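# Place the block onto the bench scale's pan

## Task

Set the block down so that it rests on the weighing pan of the bench scale, and stays there once the robot lets go.

## Robot and tools

ROBOT. Two arms in a physics sim, left_arm and right_arm, each with a two-finger parallel gripper and a wrist camera. Calibrated bases: left_arm near (-0.001, +0.345, +0.047) m, right_arm near (+0.013, -0.230, +0.012) m. A two-camera stand sits behind the arms. Cameras (all 896x504): cam_head_left, cam_head_right (fixed, on one bar), cam_left_wrist, cam_right_wrist. Calibration (K, distortion, T_world_to_cam) is given per camera, accurate to roughly a centimetre near image centre; wrist images may lag while the arm moves.

FRAME. Everything uses the scene frame: origin at table-top height midway between the nominal bases, +x away from the robot over the table, +y toward left_arm, +z up. Arm names do not match image sides. Each gripper's fingers point along its own +z and separate along its own y. end_effector_position is the spot between the pads, about 1 cm short of the tips. Reported positions and orientations can be off by a few cm, more at long reach.

ROW FORMAT (shared by execute_actions and move). One row = 14 numbers, each in [-1, 1], always both arms: left dx, dy, dz, rx, ry, rz, opening, then right dx, dy, dz, rx, ry, rz, opening. The six pose numbers are an offset, not a pose: measured along scene axes from that arm's Hand target as it stood when the action or move began (never from the previous row). Scale: 1.0 = 0.6 m for dx/dy/dz and 180 degrees for the rotation vector rx,ry,rz, which turns the hand about its own position. Sending the same offset again moves further. Six zeros re-request the current Hand target. Opening is absolute: +1 fully open (0.093 m), -1 closed. A 0 there is a real command (half open), so always resend the opening you want for each arm.

TOOLS.
execute_actions(actions, cameras): actions is a list of actions; each action is a table of up to 15 rows, one per 1/30 s step, the last row repeated if shorter; each action lasts 0.5 s. An empty list returns state plus images and the scene number. cameras: list of names, ["all"], or [].
move(target, speed, blend, opening_speed, grip_force, blocking, cameras): straight-line path toward target, either one row or up to 15 rows, all offsets counted from the same starting Hand targets. speed: m/s, 0.002 to 2.9, default 0.25 (rotation up to twice that in rad/s), one value or one per target. blend: corner rounding in m (0 = stop at each). opening_speed: per second on the -1..+1 scale, at least 0.2. grip_force: N per pad, 10 to 50, one value or one per arm; it persists, and lower values close slowly. blocking=false returns after about 0.5 s while motion continues. A move caps at 10 s and does not avoid obstacles or the other arm. The result adds a move: line (done, off_target, moving, held, fault, plus limits=paced or limits=held).
wait(seconds 0 to 10), stop() to brake a running move, zoom_image(camera, region [x0,y0,x1,y1], at most 504x504 px, on the latest image), read_manual(section="licences"), finished_scene(scene, integer 1 or 2), which is final.

RESULTS. Per arm: end_effector_position (m), end_effector_quat_wxyz, Hand target (base for next offsets), Tool commands, grip_measured, Joint positions (last entry = finger gap in m), joint torques (joints 1 to 3 wrap at ±28 N m), joint velocities (may read within noise). MOTOR HOT appears at 75 °C; at 90 °C an over-temperature fault folds that arm away for the rest of the scene.

MOTION NOTES. Commanded orientation is clipped to 40 degrees from the measured one each step. Grippers sag and tilt under friction and gravity, and small moves may not happen or go sideways. Check position and tilt after each move, and correct by sending the remaining gap as an offset. Do not route a path close to an arm's own base. A blocked arm keeps pushing until you command its target back.

GRIPPING. grip_measured: +1 open, -1 closed. Pads meet near -0.94. For an object w mm wide, the touch reading is about -0.94 + 0.0208*w (each gripper may read up to 0.02 high). For a firm hold on a rigid block, command about 0.24 below that reading, and keep sending it while carrying. To release, send a value well above it. A reading below -0.94 after closing means nothing is held.

AVOID. Dropping the block or letting go while it still moves; anything leaving the table; fast or hard contact with the table, scale or fixed parts; arm-to-arm contact, including one gripper pinching the other's fingers; strain on wrist-camera cables; long stretched holds (heat). Loose objects may get nudged, so re-check before finishing. Time passes while you think. End the scene only when the block sits on the pan unsupported and the gripper is clear.

Each tool is called after "Request:" in YAML: its name, and indented under it one key for each argument.

## Session

Request:
execute_actions:
  actions: []

Scene clock: 0.00 s.
left_arm: end_effector_position=(+0.3824, +0.3802, +0.1448) grip_measured=+1.000 end_effector_quat_wxyz=(+0.590, -0.097, +0.797, +0.081) | right_arm: end_effector_position=(+0.3892, -0.2061, +0.0926) grip_measured=+1.000 end_effector_quat_wxyz=(+0.551, -0.030, +0.833, +0.030)
Joint positions: left_arm=[-0.022 1.553 0.339 0.907 -0.27 -0.07 0.093] | right_arm=[0.039 1.507 0.338 0.766 -0.04 0.001 0.093]
Joint velocities: within noise
Joint torques (N m): no reading
Heat: left arm: 33 °C; right arm: 35 °C.
Hand target: left_arm +0.3861, +0.3802, +0.1545; +0.603, -0.099, +0.788, +0.079 | right_arm +0.3917, -0.2060, +0.0977; +0.557, -0.030, +0.829, +0.030
Tool commands: left_gripper/opening=+1.0 right_gripper/opening=+1.0

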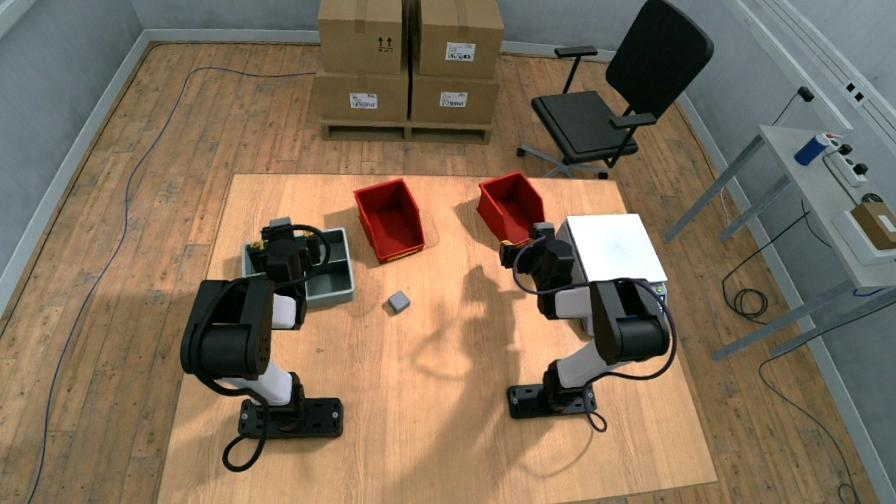

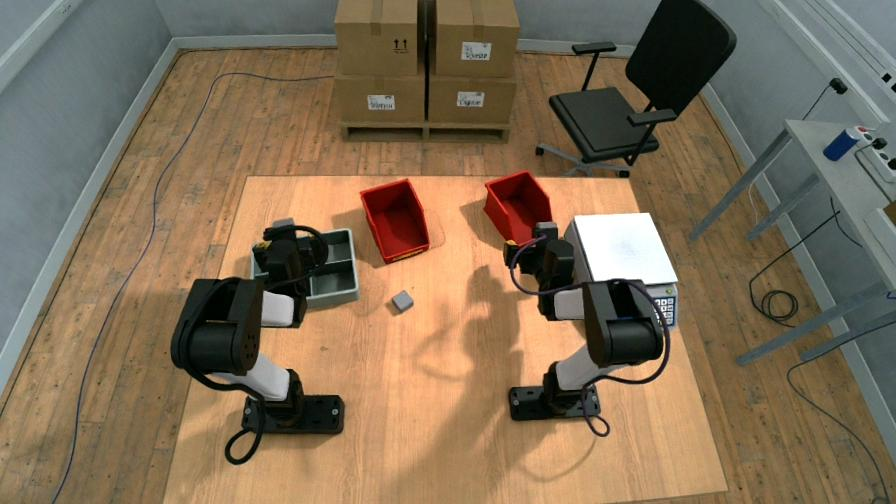

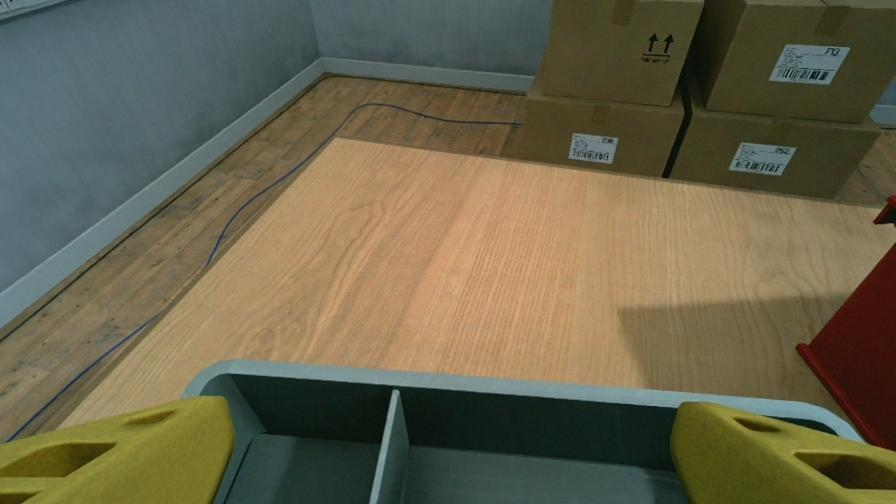

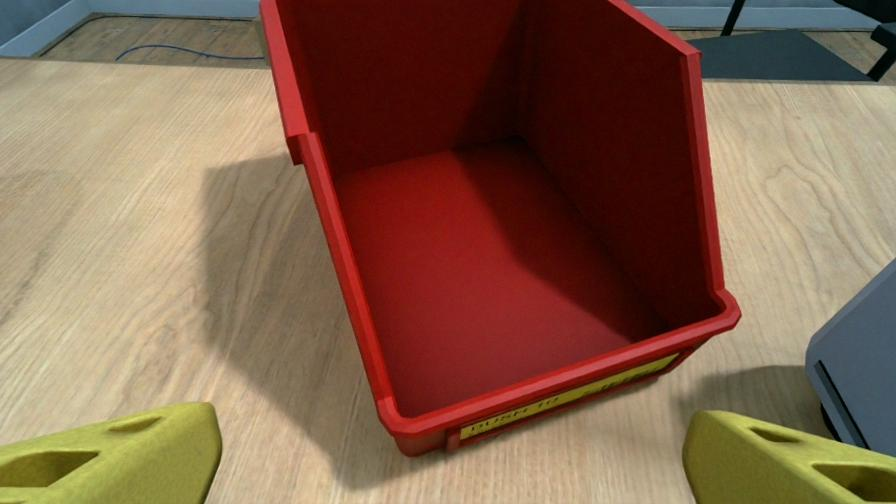

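Request:
zoom_image:
  camera: "cam_head_left"
  region: [370, 275, 430, 325]

Request:
zoom_image:
  camera: "cam_head_left"
  region: [460, 160, 700, 380]

Request:
zoom_image:
  camera: "cam_head_right"
  region: [372, 275, 432, 325]

Scaled by 8.400.

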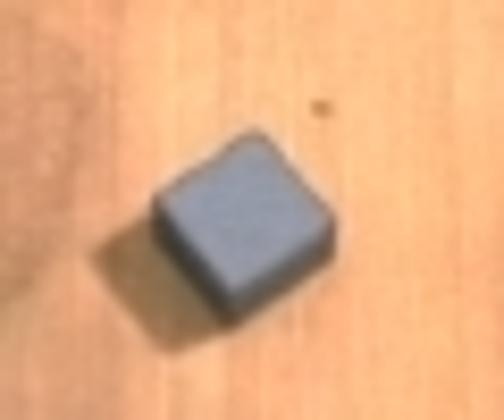

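Scaled by 2.100.

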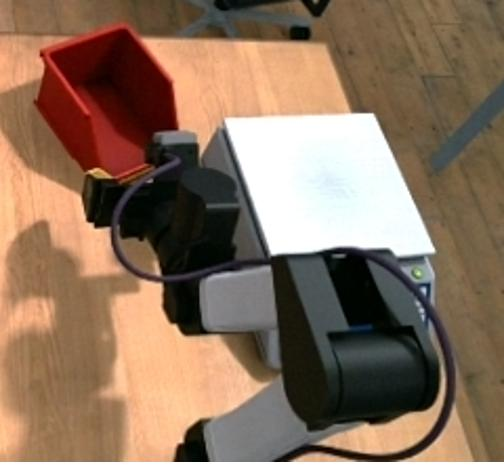

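Scaled by 8.400.

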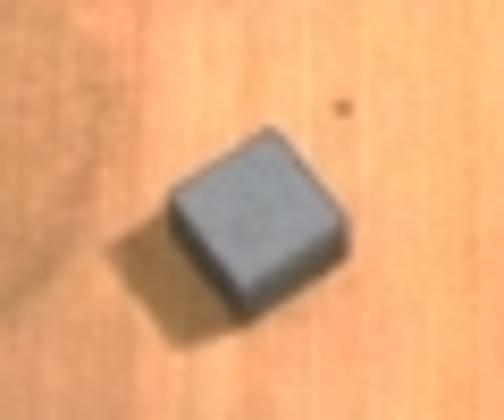

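Request:
move:
  target:
    - [0,0,0,0,0,0,1,-0.1,0.25,0.13,-0.073,0.177,0.085,1]
    - [0,0,0,0,0,0,1,-0.203,0.553,0.07,-0.146,0.353,0.170,1]
  blend: [0.05,0]
  speed: 0.5
  cameras: ["cam_head_left","cam_head_right","cam_right_wrist"]

Scene clock: 72.80 s.
left_arm: end_effector_position=(+0.3823, +0.3802, +0.1445) grip_measured=+1.000 end_effector_quat_wxyz=(+0.590, -0.097, +0.798, +0.081) | right_arm: end_effector_position=(+0.2691, +0.1249, +0.1389) grip_measured=+1.000 end_effector_quat_wxyz=(+0.005, -0.341, +0.940, -0.004)
Joint positions: left_arm=[-0.022 1.553 0.339 0.906 -0.27 -0.07 0.093] | right_arm=[0.943 2.273 2.249 -1.542 0.012 0.255 0.093]
Joint torques (N m): left_arm=[0.23 -5.82 4.86 2.09 0.07 0.03] | right_arm=[-0.69 -9.29 7.82 0.16 -0.09 0.11]
Heat: left arm: 37 °C; right arm: 40 °C.
Hand target: left_arm +0.3861, +0.3802, +0.1545; +0.603, -0.099, +0.788, +0.079 | right_arm +0.2699, +0.1258, +0.1397; +0.000, -0.333, +0.943, +0.000
Off the commanded pose: left_arm 0.011 m, 2 deg | right_arm 0.001 m, 1 deg.
move: off_target (left_arm)
camera_calibration:
cam_right_wrist: T_world_to_cam=[[0.653327, -0.757076, -0.000192029, -0.0816802], [-0.689662, -0.595255, 0.412357, 0.240718], [-0.3123, -0.269271, -0.911023, 0.33885], [0, 0, 0, 1]] pos_world=[0.325201, 0.172693, 0.209423]
Images, in order (width x height): cam_head_left 896x504, cam_head_right 896x504, cam_right_wrist 896x504.

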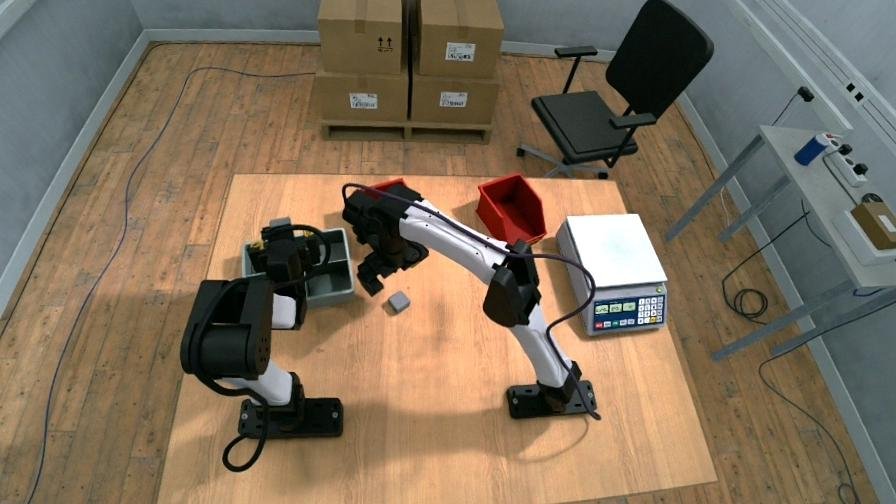

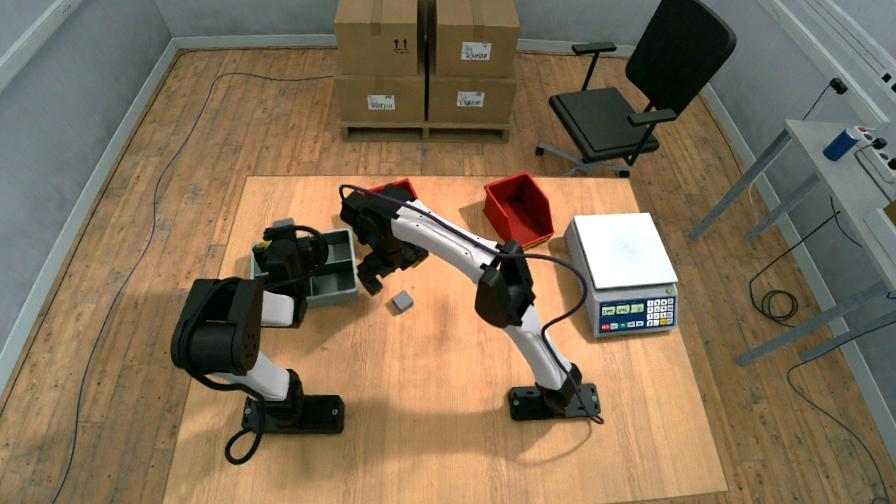

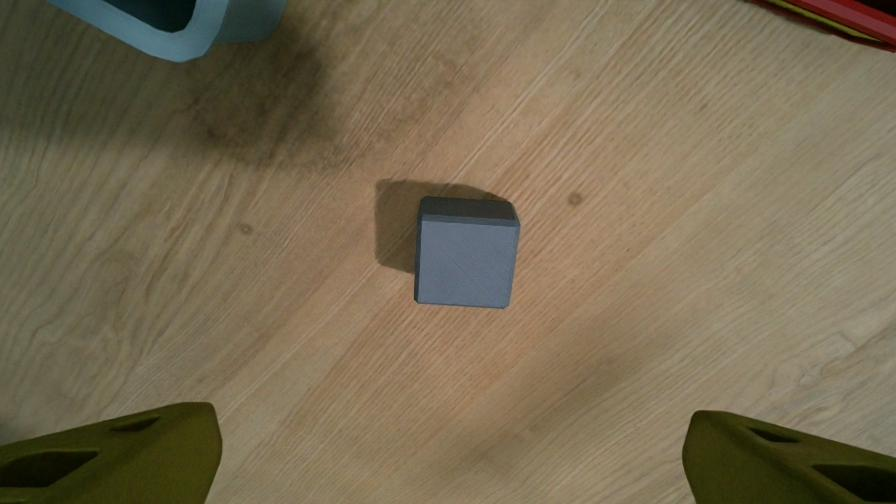

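Request:
move:
  target: [0,0,0,0,0,0,1,-0.0102,-0.0272,-0.198,0,0,0,1]
  speed: 0.2
  cameras: ["cam_head_right","cam_right_wrist"]

Scene clock: 90.60 s.
left_arm: end_effector_position=(+0.3823, +0.3802, +0.1445) grip_measured=+1.000 end_effector_quat_wxyz=(+0.590, -0.097, +0.798, +0.081) | right_arm: end_effector_position=(+0.2566, +0.0979, +0.0159) grip_measured=+1.000 end_effector_quat_wxyz=(-0.028, -0.334, +0.942, -0.023)
Joint positions: left_arm=[-0.022 1.553 0.339 0.906 -0.27 -0.07 0.093] | right_arm=[0.928 2.246 1.707 -1.104 0.008 0.254 0.093]
Joint torques (N m): left_arm=[0.24 -5.83 4.82 2.08 0.07 0.02] | right_arm=[-0.16 -11.55 4.62 0.67 -0.08 -0.02]
Heat: left arm: 38 °C; right arm: 43 °C.
Hand target: left_arm +0.3861, +0.3802, +0.1545; +0.603, -0.099, +0.788, +0.079 | right_arm +0.2638, +0.1095, +0.0210; +0.000, -0.333, +0.943, +0.000
Off the commanded pose: left_arm 0.011 m, 2 deg | right_arm 0.015 m, 4 deg.
move: off_target (left_arm, right_arm)
camera_calibration:
cam_right_wrist: T_world_to_cam=[[0.642744, -0.765969, 0.0130879, -0.0904247], [-0.676484, -0.559472, 0.478915, 0.258828], [-0.359512, -0.316674, -0.877764, 0.231809], [0, 0, 0, 1]] pos_world=[0.316551, 0.148952, 0.0807008]
Images, in order (width x height): cam_head_right 896x504, cam_right_wrist 896x504.

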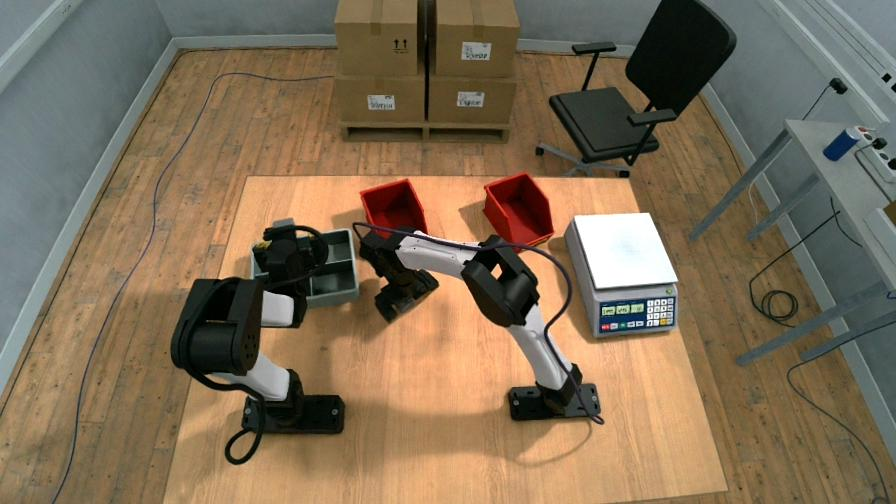

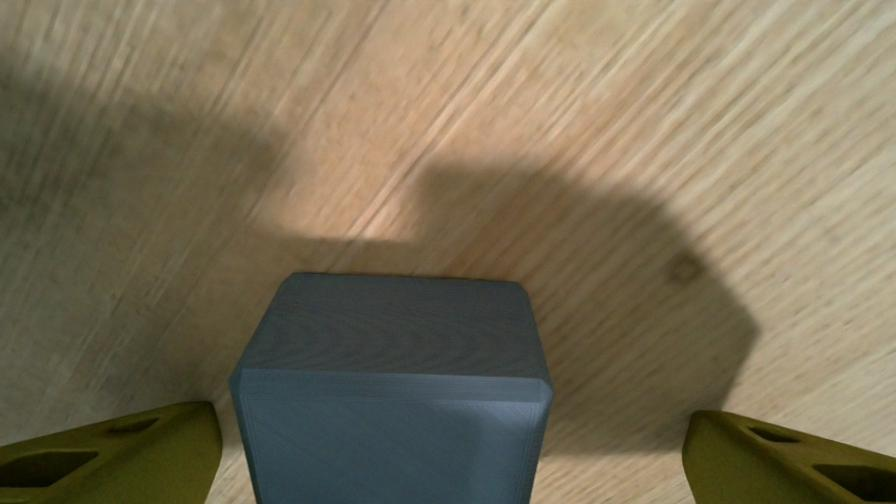

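Request:
move:
  target: [0,0,0,0,0,0,1,0.0133,0.025,0.006,0.018,-0.011,0,1]
  speed: 0.1
  cameras: ["cam_right_wrist"]

Scene clock: 117.73 s.
left_arm: end_effector_position=(+0.3823, +0.3802, +0.1444) grip_measured=+1.000 end_effector_quat_wxyz=(+0.589, -0.097, +0.798, +0.081) | right_arm: end_effector_position=(+0.2569, +0.0988, +0.0159) grip_measured=+1.000 end_effector_quat_wxyz=(-0.026, -0.334, +0.942, -0.022)
Joint positions: left_arm=[-0.022 1.553 0.339 0.906 -0.27 -0.07 0.093] | right_arm=[0.928 2.246 1.707 -1.1 0.006 0.254 0.093]
Joint torques (N m): left_arm=[0.18 -5.85 4.85 2.08 0.07 0.02] | right_arm=[0.06 -11.96 5.83 1.05 -0.1 0.01]
Heat: left arm: 38 °C; right arm: 52 °C.
Hand target: left_arm +0.3861, +0.3802, +0.1545; +0.603, -0.099, +0.788, +0.079 | right_arm +0.2718, +0.1246, +0.0246; +0.026, -0.333, +0.942, +0.021
Off the commanded pose: left_arm 0.011 m, 2 deg | right_arm 0.031 m, 8 deg.
move: off_target (left_arm, right_arm)
camera_calibration:
cam_right_wrist: T_world_to_cam=[[0.642675, -0.766064, 0.0107355, -0.0899527], [-0.677024, -0.561306, 0.475998, 0.259832], [-0.358619, -0.31318, -0.879381, 0.231781], [0, 0, 0, 1]] pos_world=[0.316844, 0.149525, 0.0811098]
Images, in order (width x height): cam_right_wrist 896x504.

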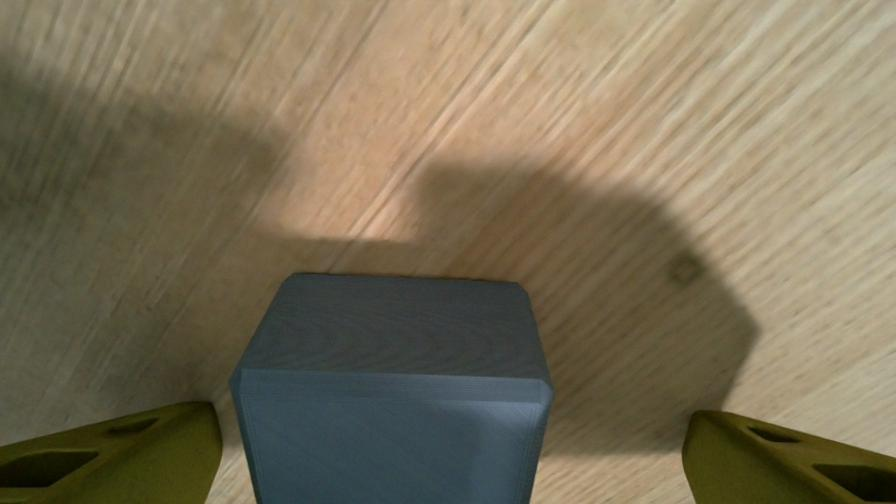

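Request:
move:
  target: [0,0,0,0,0,0,1,-0.013,-0.0227,0.045,-0.018,0.011,0,1]
  speed: 0.15
  cameras: ["cam_right_wrist"]

Scene clock: 123.67 s.
left_arm: end_effector_position=(+0.3823, +0.3802, +0.1444) grip_measured=+1.000 end_effector_quat_wxyz=(+0.589, -0.097, +0.798, +0.081) | right_arm: end_effector_position=(+0.2614, +0.1053, +0.0328) grip_measured=+1.000 end_effector_quat_wxyz=(-0.015, -0.334, +0.942, -0.013)
Joint positions: left_arm=[-0.022 1.553 0.339 0.906 -0.27 -0.07 0.093] | right_arm=[0.928 2.232 1.755 -1.134 0.005 0.254 0.093]
Joint torques (N m): left_arm=[0.23 -5.85 4.88 2.08 0.08 0.03] | right_arm=[-0.16 -12.4 7.53 0.08 -0.02 0]
Heat: left arm: 39 °C; right arm: 54 °C.
Hand target: left_arm +0.3861, +0.3802, +0.1545; +0.603, -0.099, +0.788, +0.079 | right_arm +0.2639, +0.1109, +0.0515; +0.000, -0.333, +0.943, +0.000
Off the commanded pose: left_arm 0.011 m, 2 deg | right_arm 0.020 m, 2 deg.
move: off_target (left_arm, right_arm)
camera_calibration:
cam_right_wrist: T_world_to_cam=[[0.642492, -0.766286, 0.00318007, -0.0877656], [-0.684224, -0.571809, 0.452628, 0.262252], [-0.345024, -0.292985, -0.891694, 0.244942], [0, 0, 0, 1]] pos_world=[0.320339, 0.154469, 0.0999896]
Images, in order (width x height): cam_right_wrist 896x504.

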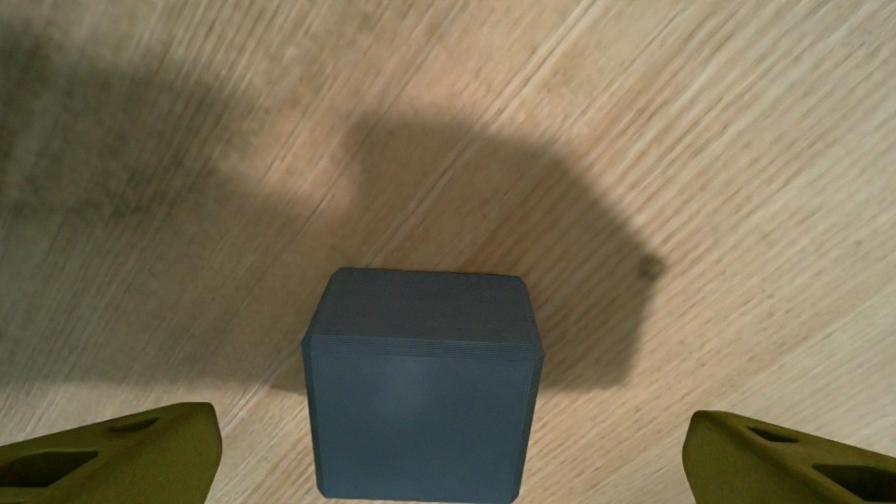

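Request:
move:
  target:
    - [0,0,0,0,0,0,1,0.0135,0.0215,0.01,0.01,-0.006,0,1]
    - [0,0,0,0,0,0,1,0.0135,0.0215,-0.025,0.01,-0.006,0,1]
  speed: 0.1
  cameras: ["cam_right_wrist"]

Scene clock: 145.83 s.
left_arm: end_effector_position=(+0.3823, +0.3802, +0.1444) grip_measured=+1.000 end_effector_quat_wxyz=(+0.589, -0.097, +0.798, +0.081) | right_arm: end_effector_position=(+0.2727, +0.1205, +0.0407) grip_measured=+1.000 end_effector_quat_wxyz=(+0.014, -0.334, +0.942, +0.006)
Joint positions: left_arm=[-0.022 1.553 0.339 0.906 -0.27 -0.07 0.093] | right_arm=[0.928 2.232 1.788 -1.096 0.005 0.254 0.093]
Joint torques (N m): left_arm=[0.17 -5.82 4.85 2.09 0.09 0.02] | right_arm=[0.02 -9.61 5.53 0.45 -0.05 0.04]
Heat: left arm: 39 °C; right arm: 66 °C.
Hand target: left_arm +0.3861, +0.3802, +0.1545; +0.603, -0.099, +0.788, +0.079 | right_arm +0.2720, +0.1238, +0.0366; +0.014, -0.333, +0.943, +0.012
Off the commanded pose: left_arm 0.011 m, 2 deg | right_arm 0.005 m, 1 deg.
move: off_target (left_arm)
camera_calibration:
cam_right_wrist: T_world_to_cam=[[0.642746, -0.765963, -0.0133514, -0.0828284], [-0.701873, -0.595772, 0.390424, 0.285262], [-0.307004, -0.241572, -0.920538, 0.244916], [0, 0, 0, 1]] pos_world=[0.328646, 0.165673, 0.112976]
Images, in order (width x height): cam_right_wrist 896x504.

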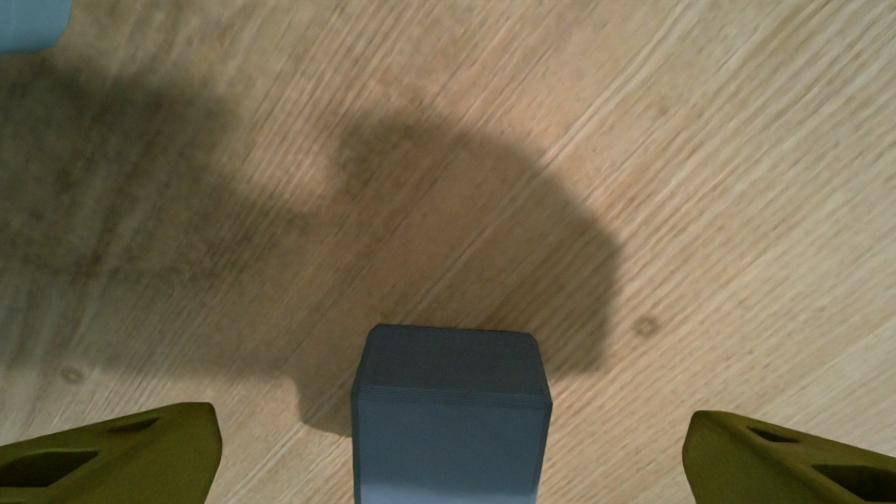

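Request:
move:
  target:
    - [0,0,0,0,0,0,1,-0.006,-0.009,-0.028,-0.004,0.002,0,1]
    - [0,0,0,0,0,0,1,-0.006,-0.009,-0.028,-0.004,0.002,0,-0.6]
  speed: 0.1
  grip_force: 35
  cameras: ["cam_right_wrist"]

Scene clock: 166.63 s.
left_arm: end_effector_position=(+0.3823, +0.3802, +0.1444) grip_measured=+1.000 end_effector_quat_wxyz=(+0.589, -0.097, +0.798, +0.081) | right_arm: end_effector_position=(+0.2693, +0.1159, +0.0257) grip_measured=-0.195 end_effector_quat_wxyz=(+0.010, -0.334, +0.943, +0.004)
Joint positions: left_arm=[-0.022 1.553 0.339 0.906 -0.27 -0.07 0.093] | right_arm=[0.928 2.232 1.727 -1.044 0.005 0.254 0.036]
Joint torques (N m): left_arm=[0.21 -5.86 4.83 2.08 0.09 0.04] | right_arm=[0.08 -9.18 5.42 0.47 -0.04 0.01]
Heat: left arm: 39 °C; right arm: 66 °C.
Hand target: left_arm +0.3861, +0.3802, +0.1545; +0.603, -0.099, +0.788, +0.079 | right_arm +0.2684, +0.1184, +0.0197; +0.009, -0.333, +0.943, +0.007
Off the commanded pose: left_arm 0.011 m, 2 deg | right_arm 0.007 m, 0 deg.
grip_force (N): 35, 35
move: off_target (left_arm)
camera_calibration:
cam_right_wrist: T_world_to_cam=[[0.64267, -0.766058, -0.0113683, -0.084388], [-0.699814, -0.593005, 0.398253, 0.284989], [-0.311827, -0.24799, -0.917205, 0.230932], [0, 0, 0, 1]] pos_world=[0.325683, 0.161622, 0.0973546]
Images, in order (width x height): cam_right_wrist 896x504.

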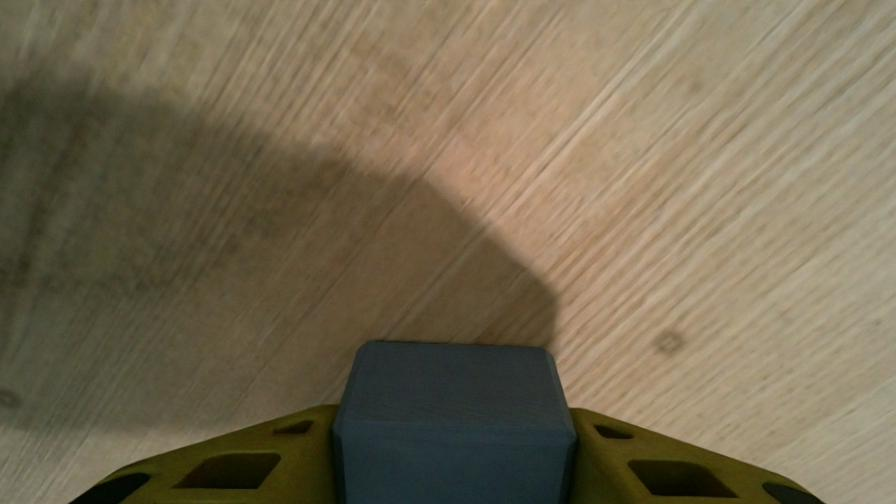

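Request:
move:
  target:
    - [0,0,0,0,0,0,1,0,0,0.3,0,0,0,-0.6]
    - [0,0,0,0,0,0,1,0.175,-0.91,0.334,0,0,-0.461,-0.6]
  blend: [0.06,0]
  speed: 0.35
  cameras: ["cam_head_left","cam_right_wrist"]

Scene clock: 186.93 s.
left_arm: end_effector_position=(+0.3823, +0.3802, +0.1444) grip_measured=+1.000 end_effector_quat_wxyz=(+0.589, -0.097, +0.798, +0.081) | right_arm: end_effector_position=(+0.3698, -0.4293, +0.2163) grip_measured=-0.201 end_effector_quat_wxyz=(+0.073, +0.371, +0.926, -0.011)
Joint positions: left_arm=[-0.022 1.553 0.339 0.906 -0.27 -0.07 0.093] | right_arm=[-0.514 2.041 2.186 -1.569 0.004 0.256 0.036]
Joint torques (N m): left_arm=[0.2 -5.85 4.85 2.1 0.09 0.02] | right_arm=[0.35 -8.08 7.77 0.48 -0.05 0.13]
Heat: left arm: 40 °C; right arm: 65 °C.
Hand target: left_arm +0.3861, +0.3802, +0.1545; +0.603, -0.099, +0.788, +0.079 | right_arm +0.3733, -0.4275, +0.2201; +0.011, +0.375, +0.927, -0.001
Off the commanded pose: left_arm 0.011 m, 2 deg | right_arm 0.006 m, 7 deg.
joint sent to its limit (right arm) — joint 4 (wrist pitch), lower limit. The joint targets are off in orientation, not in position.
grip_force (N): 35, 35
move: off_target (left_arm, right_arm)
camera_calibration:
cam_right_wrist: T_world_to_cam=[[-0.675317, -0.736342, -0.0418158, -0.057727], [-0.714834, 0.639527, 0.282874, 0.515693], [-0.18155, 0.220921, -0.958245, 0.463969], [0, 0, 0, 1]] pos_world=[0.413884, -0.474807, 0.296306]
Images, in order (width x height): cam_head_left 896x504, cam_right_wrist 896x504.

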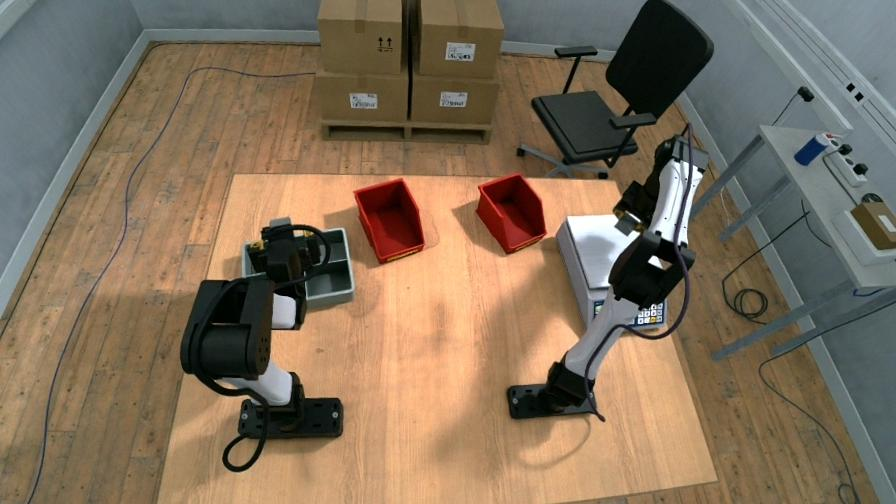

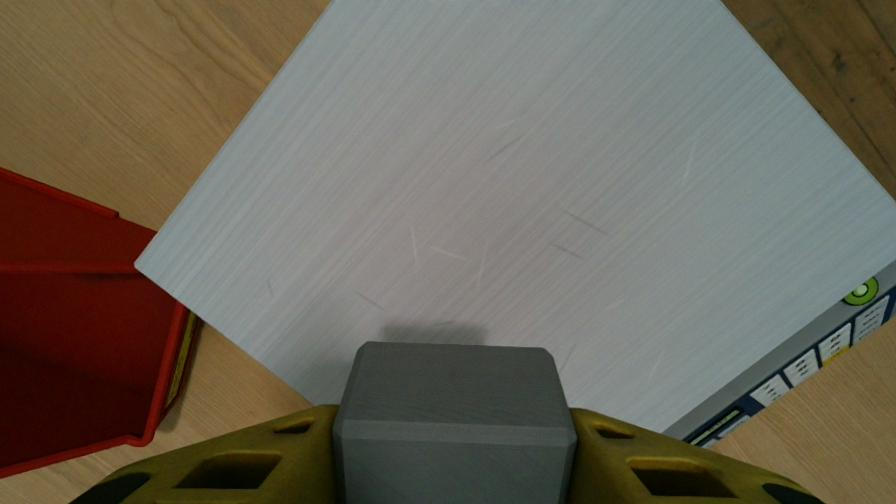

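Request:
move:
  target: [0,0,0,0,0,0,1,-0.012,-0.02,-0.122,0,0,0,-0.6]
  speed: 0.2
  cameras: ["cam_right_wrist"]

Scene clock: 200.67 s.
left_arm: end_effector_position=(+0.3823, +0.3802, +0.1444) grip_measured=+1.000 end_effector_quat_wxyz=(+0.589, -0.097, +0.798, +0.081) | right_arm: end_effector_position=(+0.3624, -0.4370, +0.1455) grip_measured=-0.201 end_effector_quat_wxyz=(+0.000, +0.379, +0.925, -0.002)
Joint positions: left_arm=[-0.022 1.553 0.339 0.906 -0.27 -0.07 0.093] | right_arm=[-0.539 2.114 2.018 -1.474 0.004 0.245 0.036]
Joint torques (N m): left_arm=[0.17 -5.86 4.83 2.08 0.09 0.03] | right_arm=[-0.49 -9.51 6.06 0.46 -0.04 -0.12]
Heat: left arm: 40 °C; right arm: 64 °C.
Hand target: left_arm +0.3861, +0.3802, +0.1545; +0.603, -0.099, +0.788, +0.079 | right_arm +0.3662, -0.4396, +0.1469; +0.011, +0.375, +0.927, -0.001
Off the commanded pose: left_arm 0.011 m, 2 deg | right_arm 0.005 m, 1 deg.
grip_force (N): 35, 35
move: off_target (left_arm)
camera_calibration:
cam_right_wrist: T_world_to_cam=[[-0.689015, -0.724711, -0.00720943, -0.0663742], [-0.660854, 0.624156, 0.416775, 0.489583], [-0.297542, 0.291929, -0.908981, 0.462304], [0, 0, 0, 1]] pos_world=[0.415364, -0.488638, 0.215701]
Images, in order (width x height): cam_right_wrist 896x504.

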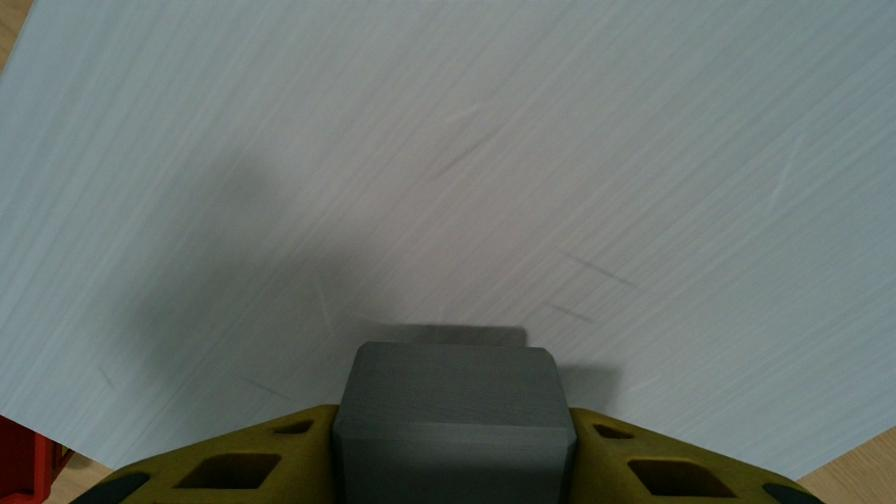

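Request:
move:
  target: [0,0,0,0,0,0,1,0.003,-0.002,-0.021,0,0,0,-0.6]
  speed: 0.03
  cameras: ["cam_right_wrist"]

Scene clock: 213.53 s.
left_arm: end_effector_position=(+0.3823, +0.3802, +0.1444) grip_measured=+1.000 end_effector_quat_wxyz=(+0.589, -0.097, +0.798, +0.081) | right_arm: end_effector_position=(+0.3656, -0.4389, +0.1360) grip_measured=-0.201 end_effector_quat_wxyz=(+0.005, +0.379, +0.926, -0.003)
Joint positions: left_arm=[-0.022 1.553 0.339 0.906 -0.27 -0.07 0.093] | right_arm=[-0.539 2.114 1.98 -1.425 0.004 0.244 0.036]
Joint torques (N m): left_arm=[0.2 -5.82 4.85 2.09 0.08 0.03] | right_arm=[-0.39 -9.16 5.48 0.48 -0.03 -0.14]
Heat: left arm: 40 °C; right arm: 64 °C.
Hand target: left_arm +0.3861, +0.3802, +0.1545; +0.603, -0.099, +0.788, +0.079 | right_arm +0.3680, -0.4408, +0.1344; +0.011, +0.375, +0.927, -0.001
Off the commanded pose: left_arm 0.011 m, 2 deg | right_arm 0.003 m, 1 deg.
grip_force (N): 35, 35
move: off_target (left_arm)
camera_calibration:
cam_right_wrist: T_world_to_cam=[[-0.68866, -0.725021, -0.0095341, -0.0655709], [-0.664761, 0.626062, 0.407602, 0.500424], [-0.289551, 0.287037, -0.91311, 0.450687], [0, 0, 0, 1]] pos_world=[0.418003, -0.490201, 0.206928]
Images, in order (width x height): cam_right_wrist 896x504.

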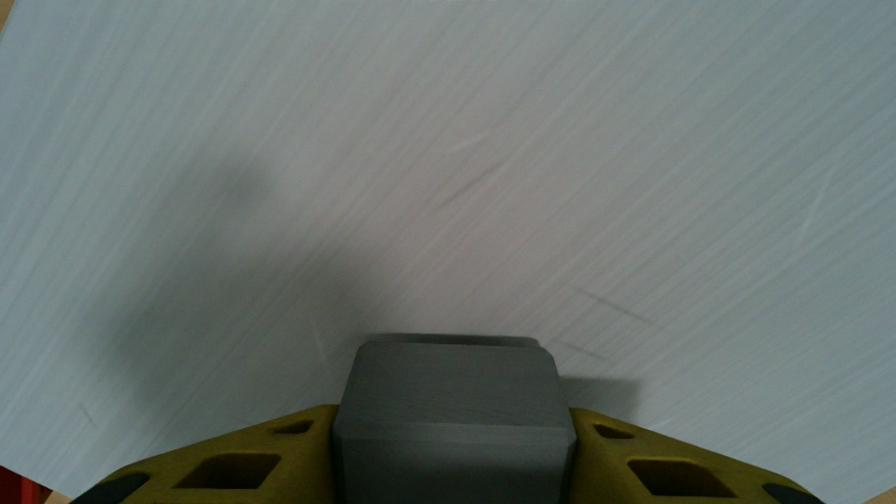

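Request:
move:
  target: [0,0,0,0,0,0,1,0,0,-0.017,0,0,0,-0.6]
  speed: 0.03
  cameras: ["cam_right_wrist"]

Scene clock: 218.90 s.
left_arm: end_effector_position=(+0.3823, +0.3802, +0.1444) grip_measured=+1.000 end_effector_quat_wxyz=(+0.589, -0.097, +0.798, +0.081) | right_arm: end_effector_position=(+0.3649, -0.4385, +0.1281) grip_measured=-0.202 end_effector_quat_wxyz=(+0.002, +0.379, +0.926, -0.003)
Joint positions: left_arm=[-0.022 1.553 0.339 0.906 -0.27 -0.07 0.093] | right_arm=[-0.539 2.114 1.949 -1.4 0.004 0.244 0.036]
Joint torques (N m): left_arm=[0.21 -5.85 4.86 2.09 0.08 0.03] | right_arm=[-0.49 -9.61 4.16 0.62 -0.05 -0.13]
Heat: left arm: 40 °C; right arm: 64 °C.
Hand target: left_arm +0.3861, +0.3802, +0.1545; +0.603, -0.099, +0.788, +0.079 | right_arm +0.3680, -0.4408, +0.1242; +0.011, +0.375, +0.927, -0.001
Off the commanded pose: left_arm 0.011 m, 2 deg | right_arm 0.005 m, 1 deg.
grip_force (N): 35, 35
move: off_target (left_arm)
camera_calibration:
cam_right_wrist: T_world_to_cam=[[-0.68873, -0.724971, -0.00820001, -0.0659827], [-0.662583, 0.624789, 0.413065, 0.500842], [-0.294337, 0.289923, -0.910665, 0.445865], [0, 0, 0, 1]] pos_world=[0.41764, -0.490023, 0.198612]
Images, in order (width x height): cam_right_wrist 896x504.

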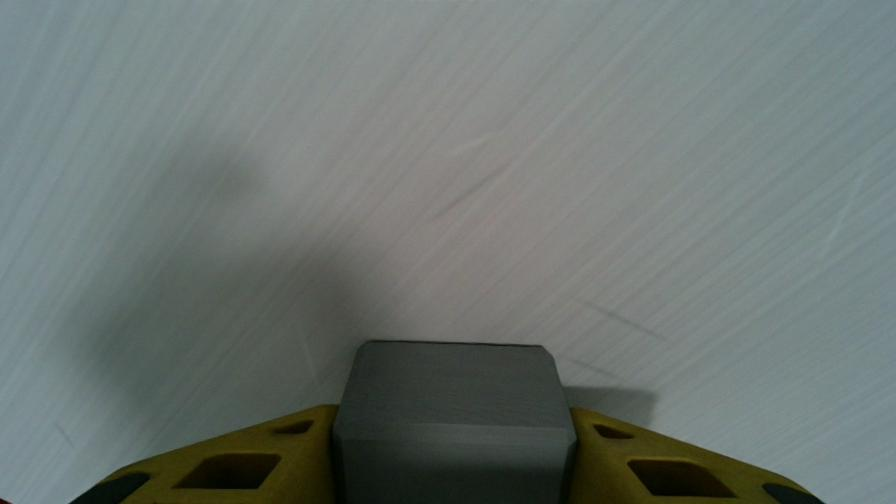

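Request:
move:
  target:
    - [0,0,0,0,0,0,1,-0.002,0.001,0.005,0,0,0,0.4]
    - [0,0,0,0,0,0,1,-0.002,0.001,0.2,0,0,0,0.4]
  speed: [0.05,0.15]
  opening_speed: 1.0
  cameras: ["cam_right_wrist"]

Scene clock: 226.83 s.
left_arm: end_effector_position=(+0.3823, +0.3802, +0.1444) grip_measured=+1.000 end_effector_quat_wxyz=(+0.589, -0.097, +0.798, +0.081) | right_arm: end_effector_position=(+0.3697, -0.4413, +0.2344) grip_measured=+0.399 end_effector_quat_wxyz=(+0.104, +0.377, +0.920, -0.017)
Joint positions: left_arm=[-0.022 1.553 0.339 0.906 -0.27 -0.07 0.093] | right_arm=[-0.539 2.026 2.23 -1.563 0.004 0.244 0.064]
Joint torques (N m): left_arm=[0.2 -5.82 4.88 2.09 0.07 0.03] | right_arm=[-0.51 -9.73 7.06 0.51 -0.08 -0.12]
Heat: left arm: 40 °C; right arm: 65 °C.
Hand target: left_arm +0.3861, +0.3802, +0.1545; +0.603, -0.099, +0.788, +0.079 | right_arm +0.3668, -0.4402, +0.2442; +0.011, +0.375, +0.927, -0.001
Off the commanded pose: left_arm 0.011 m, 2 deg | right_arm 0.010 m, 11 deg.
joint sent to its limit (right arm) — joint 4 (wrist pitch), lower limit. The joint targets are off in orientation, not in position.
grip_force (N): 35, 35
move: off_target (left_arm, right_arm)
camera_calibration:
cam_right_wrist: T_world_to_cam=[[-0.68286, -0.728534, -0.0542221, -0.0567935], [-0.719644, 0.658034, 0.221595, 0.542519], [-0.12576, 0.190339, -0.97363, 0.453348], [0, 0, 0, 1]] pos_world=[0.408651, -0.484662, 0.318094]
Images, in order (width x height): cam_right_wrist 896x504.

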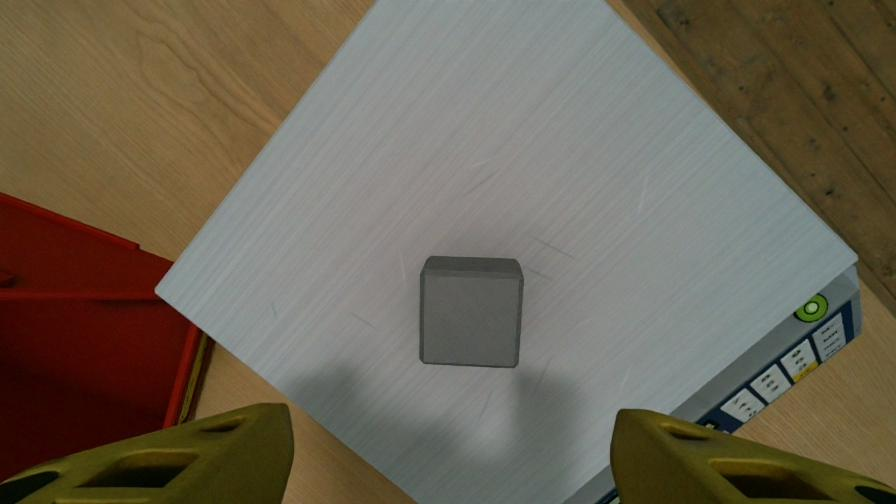

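Block sits on the pan.

Request:
finished_scene:
  scene: 1

The scene is finished: the task was done.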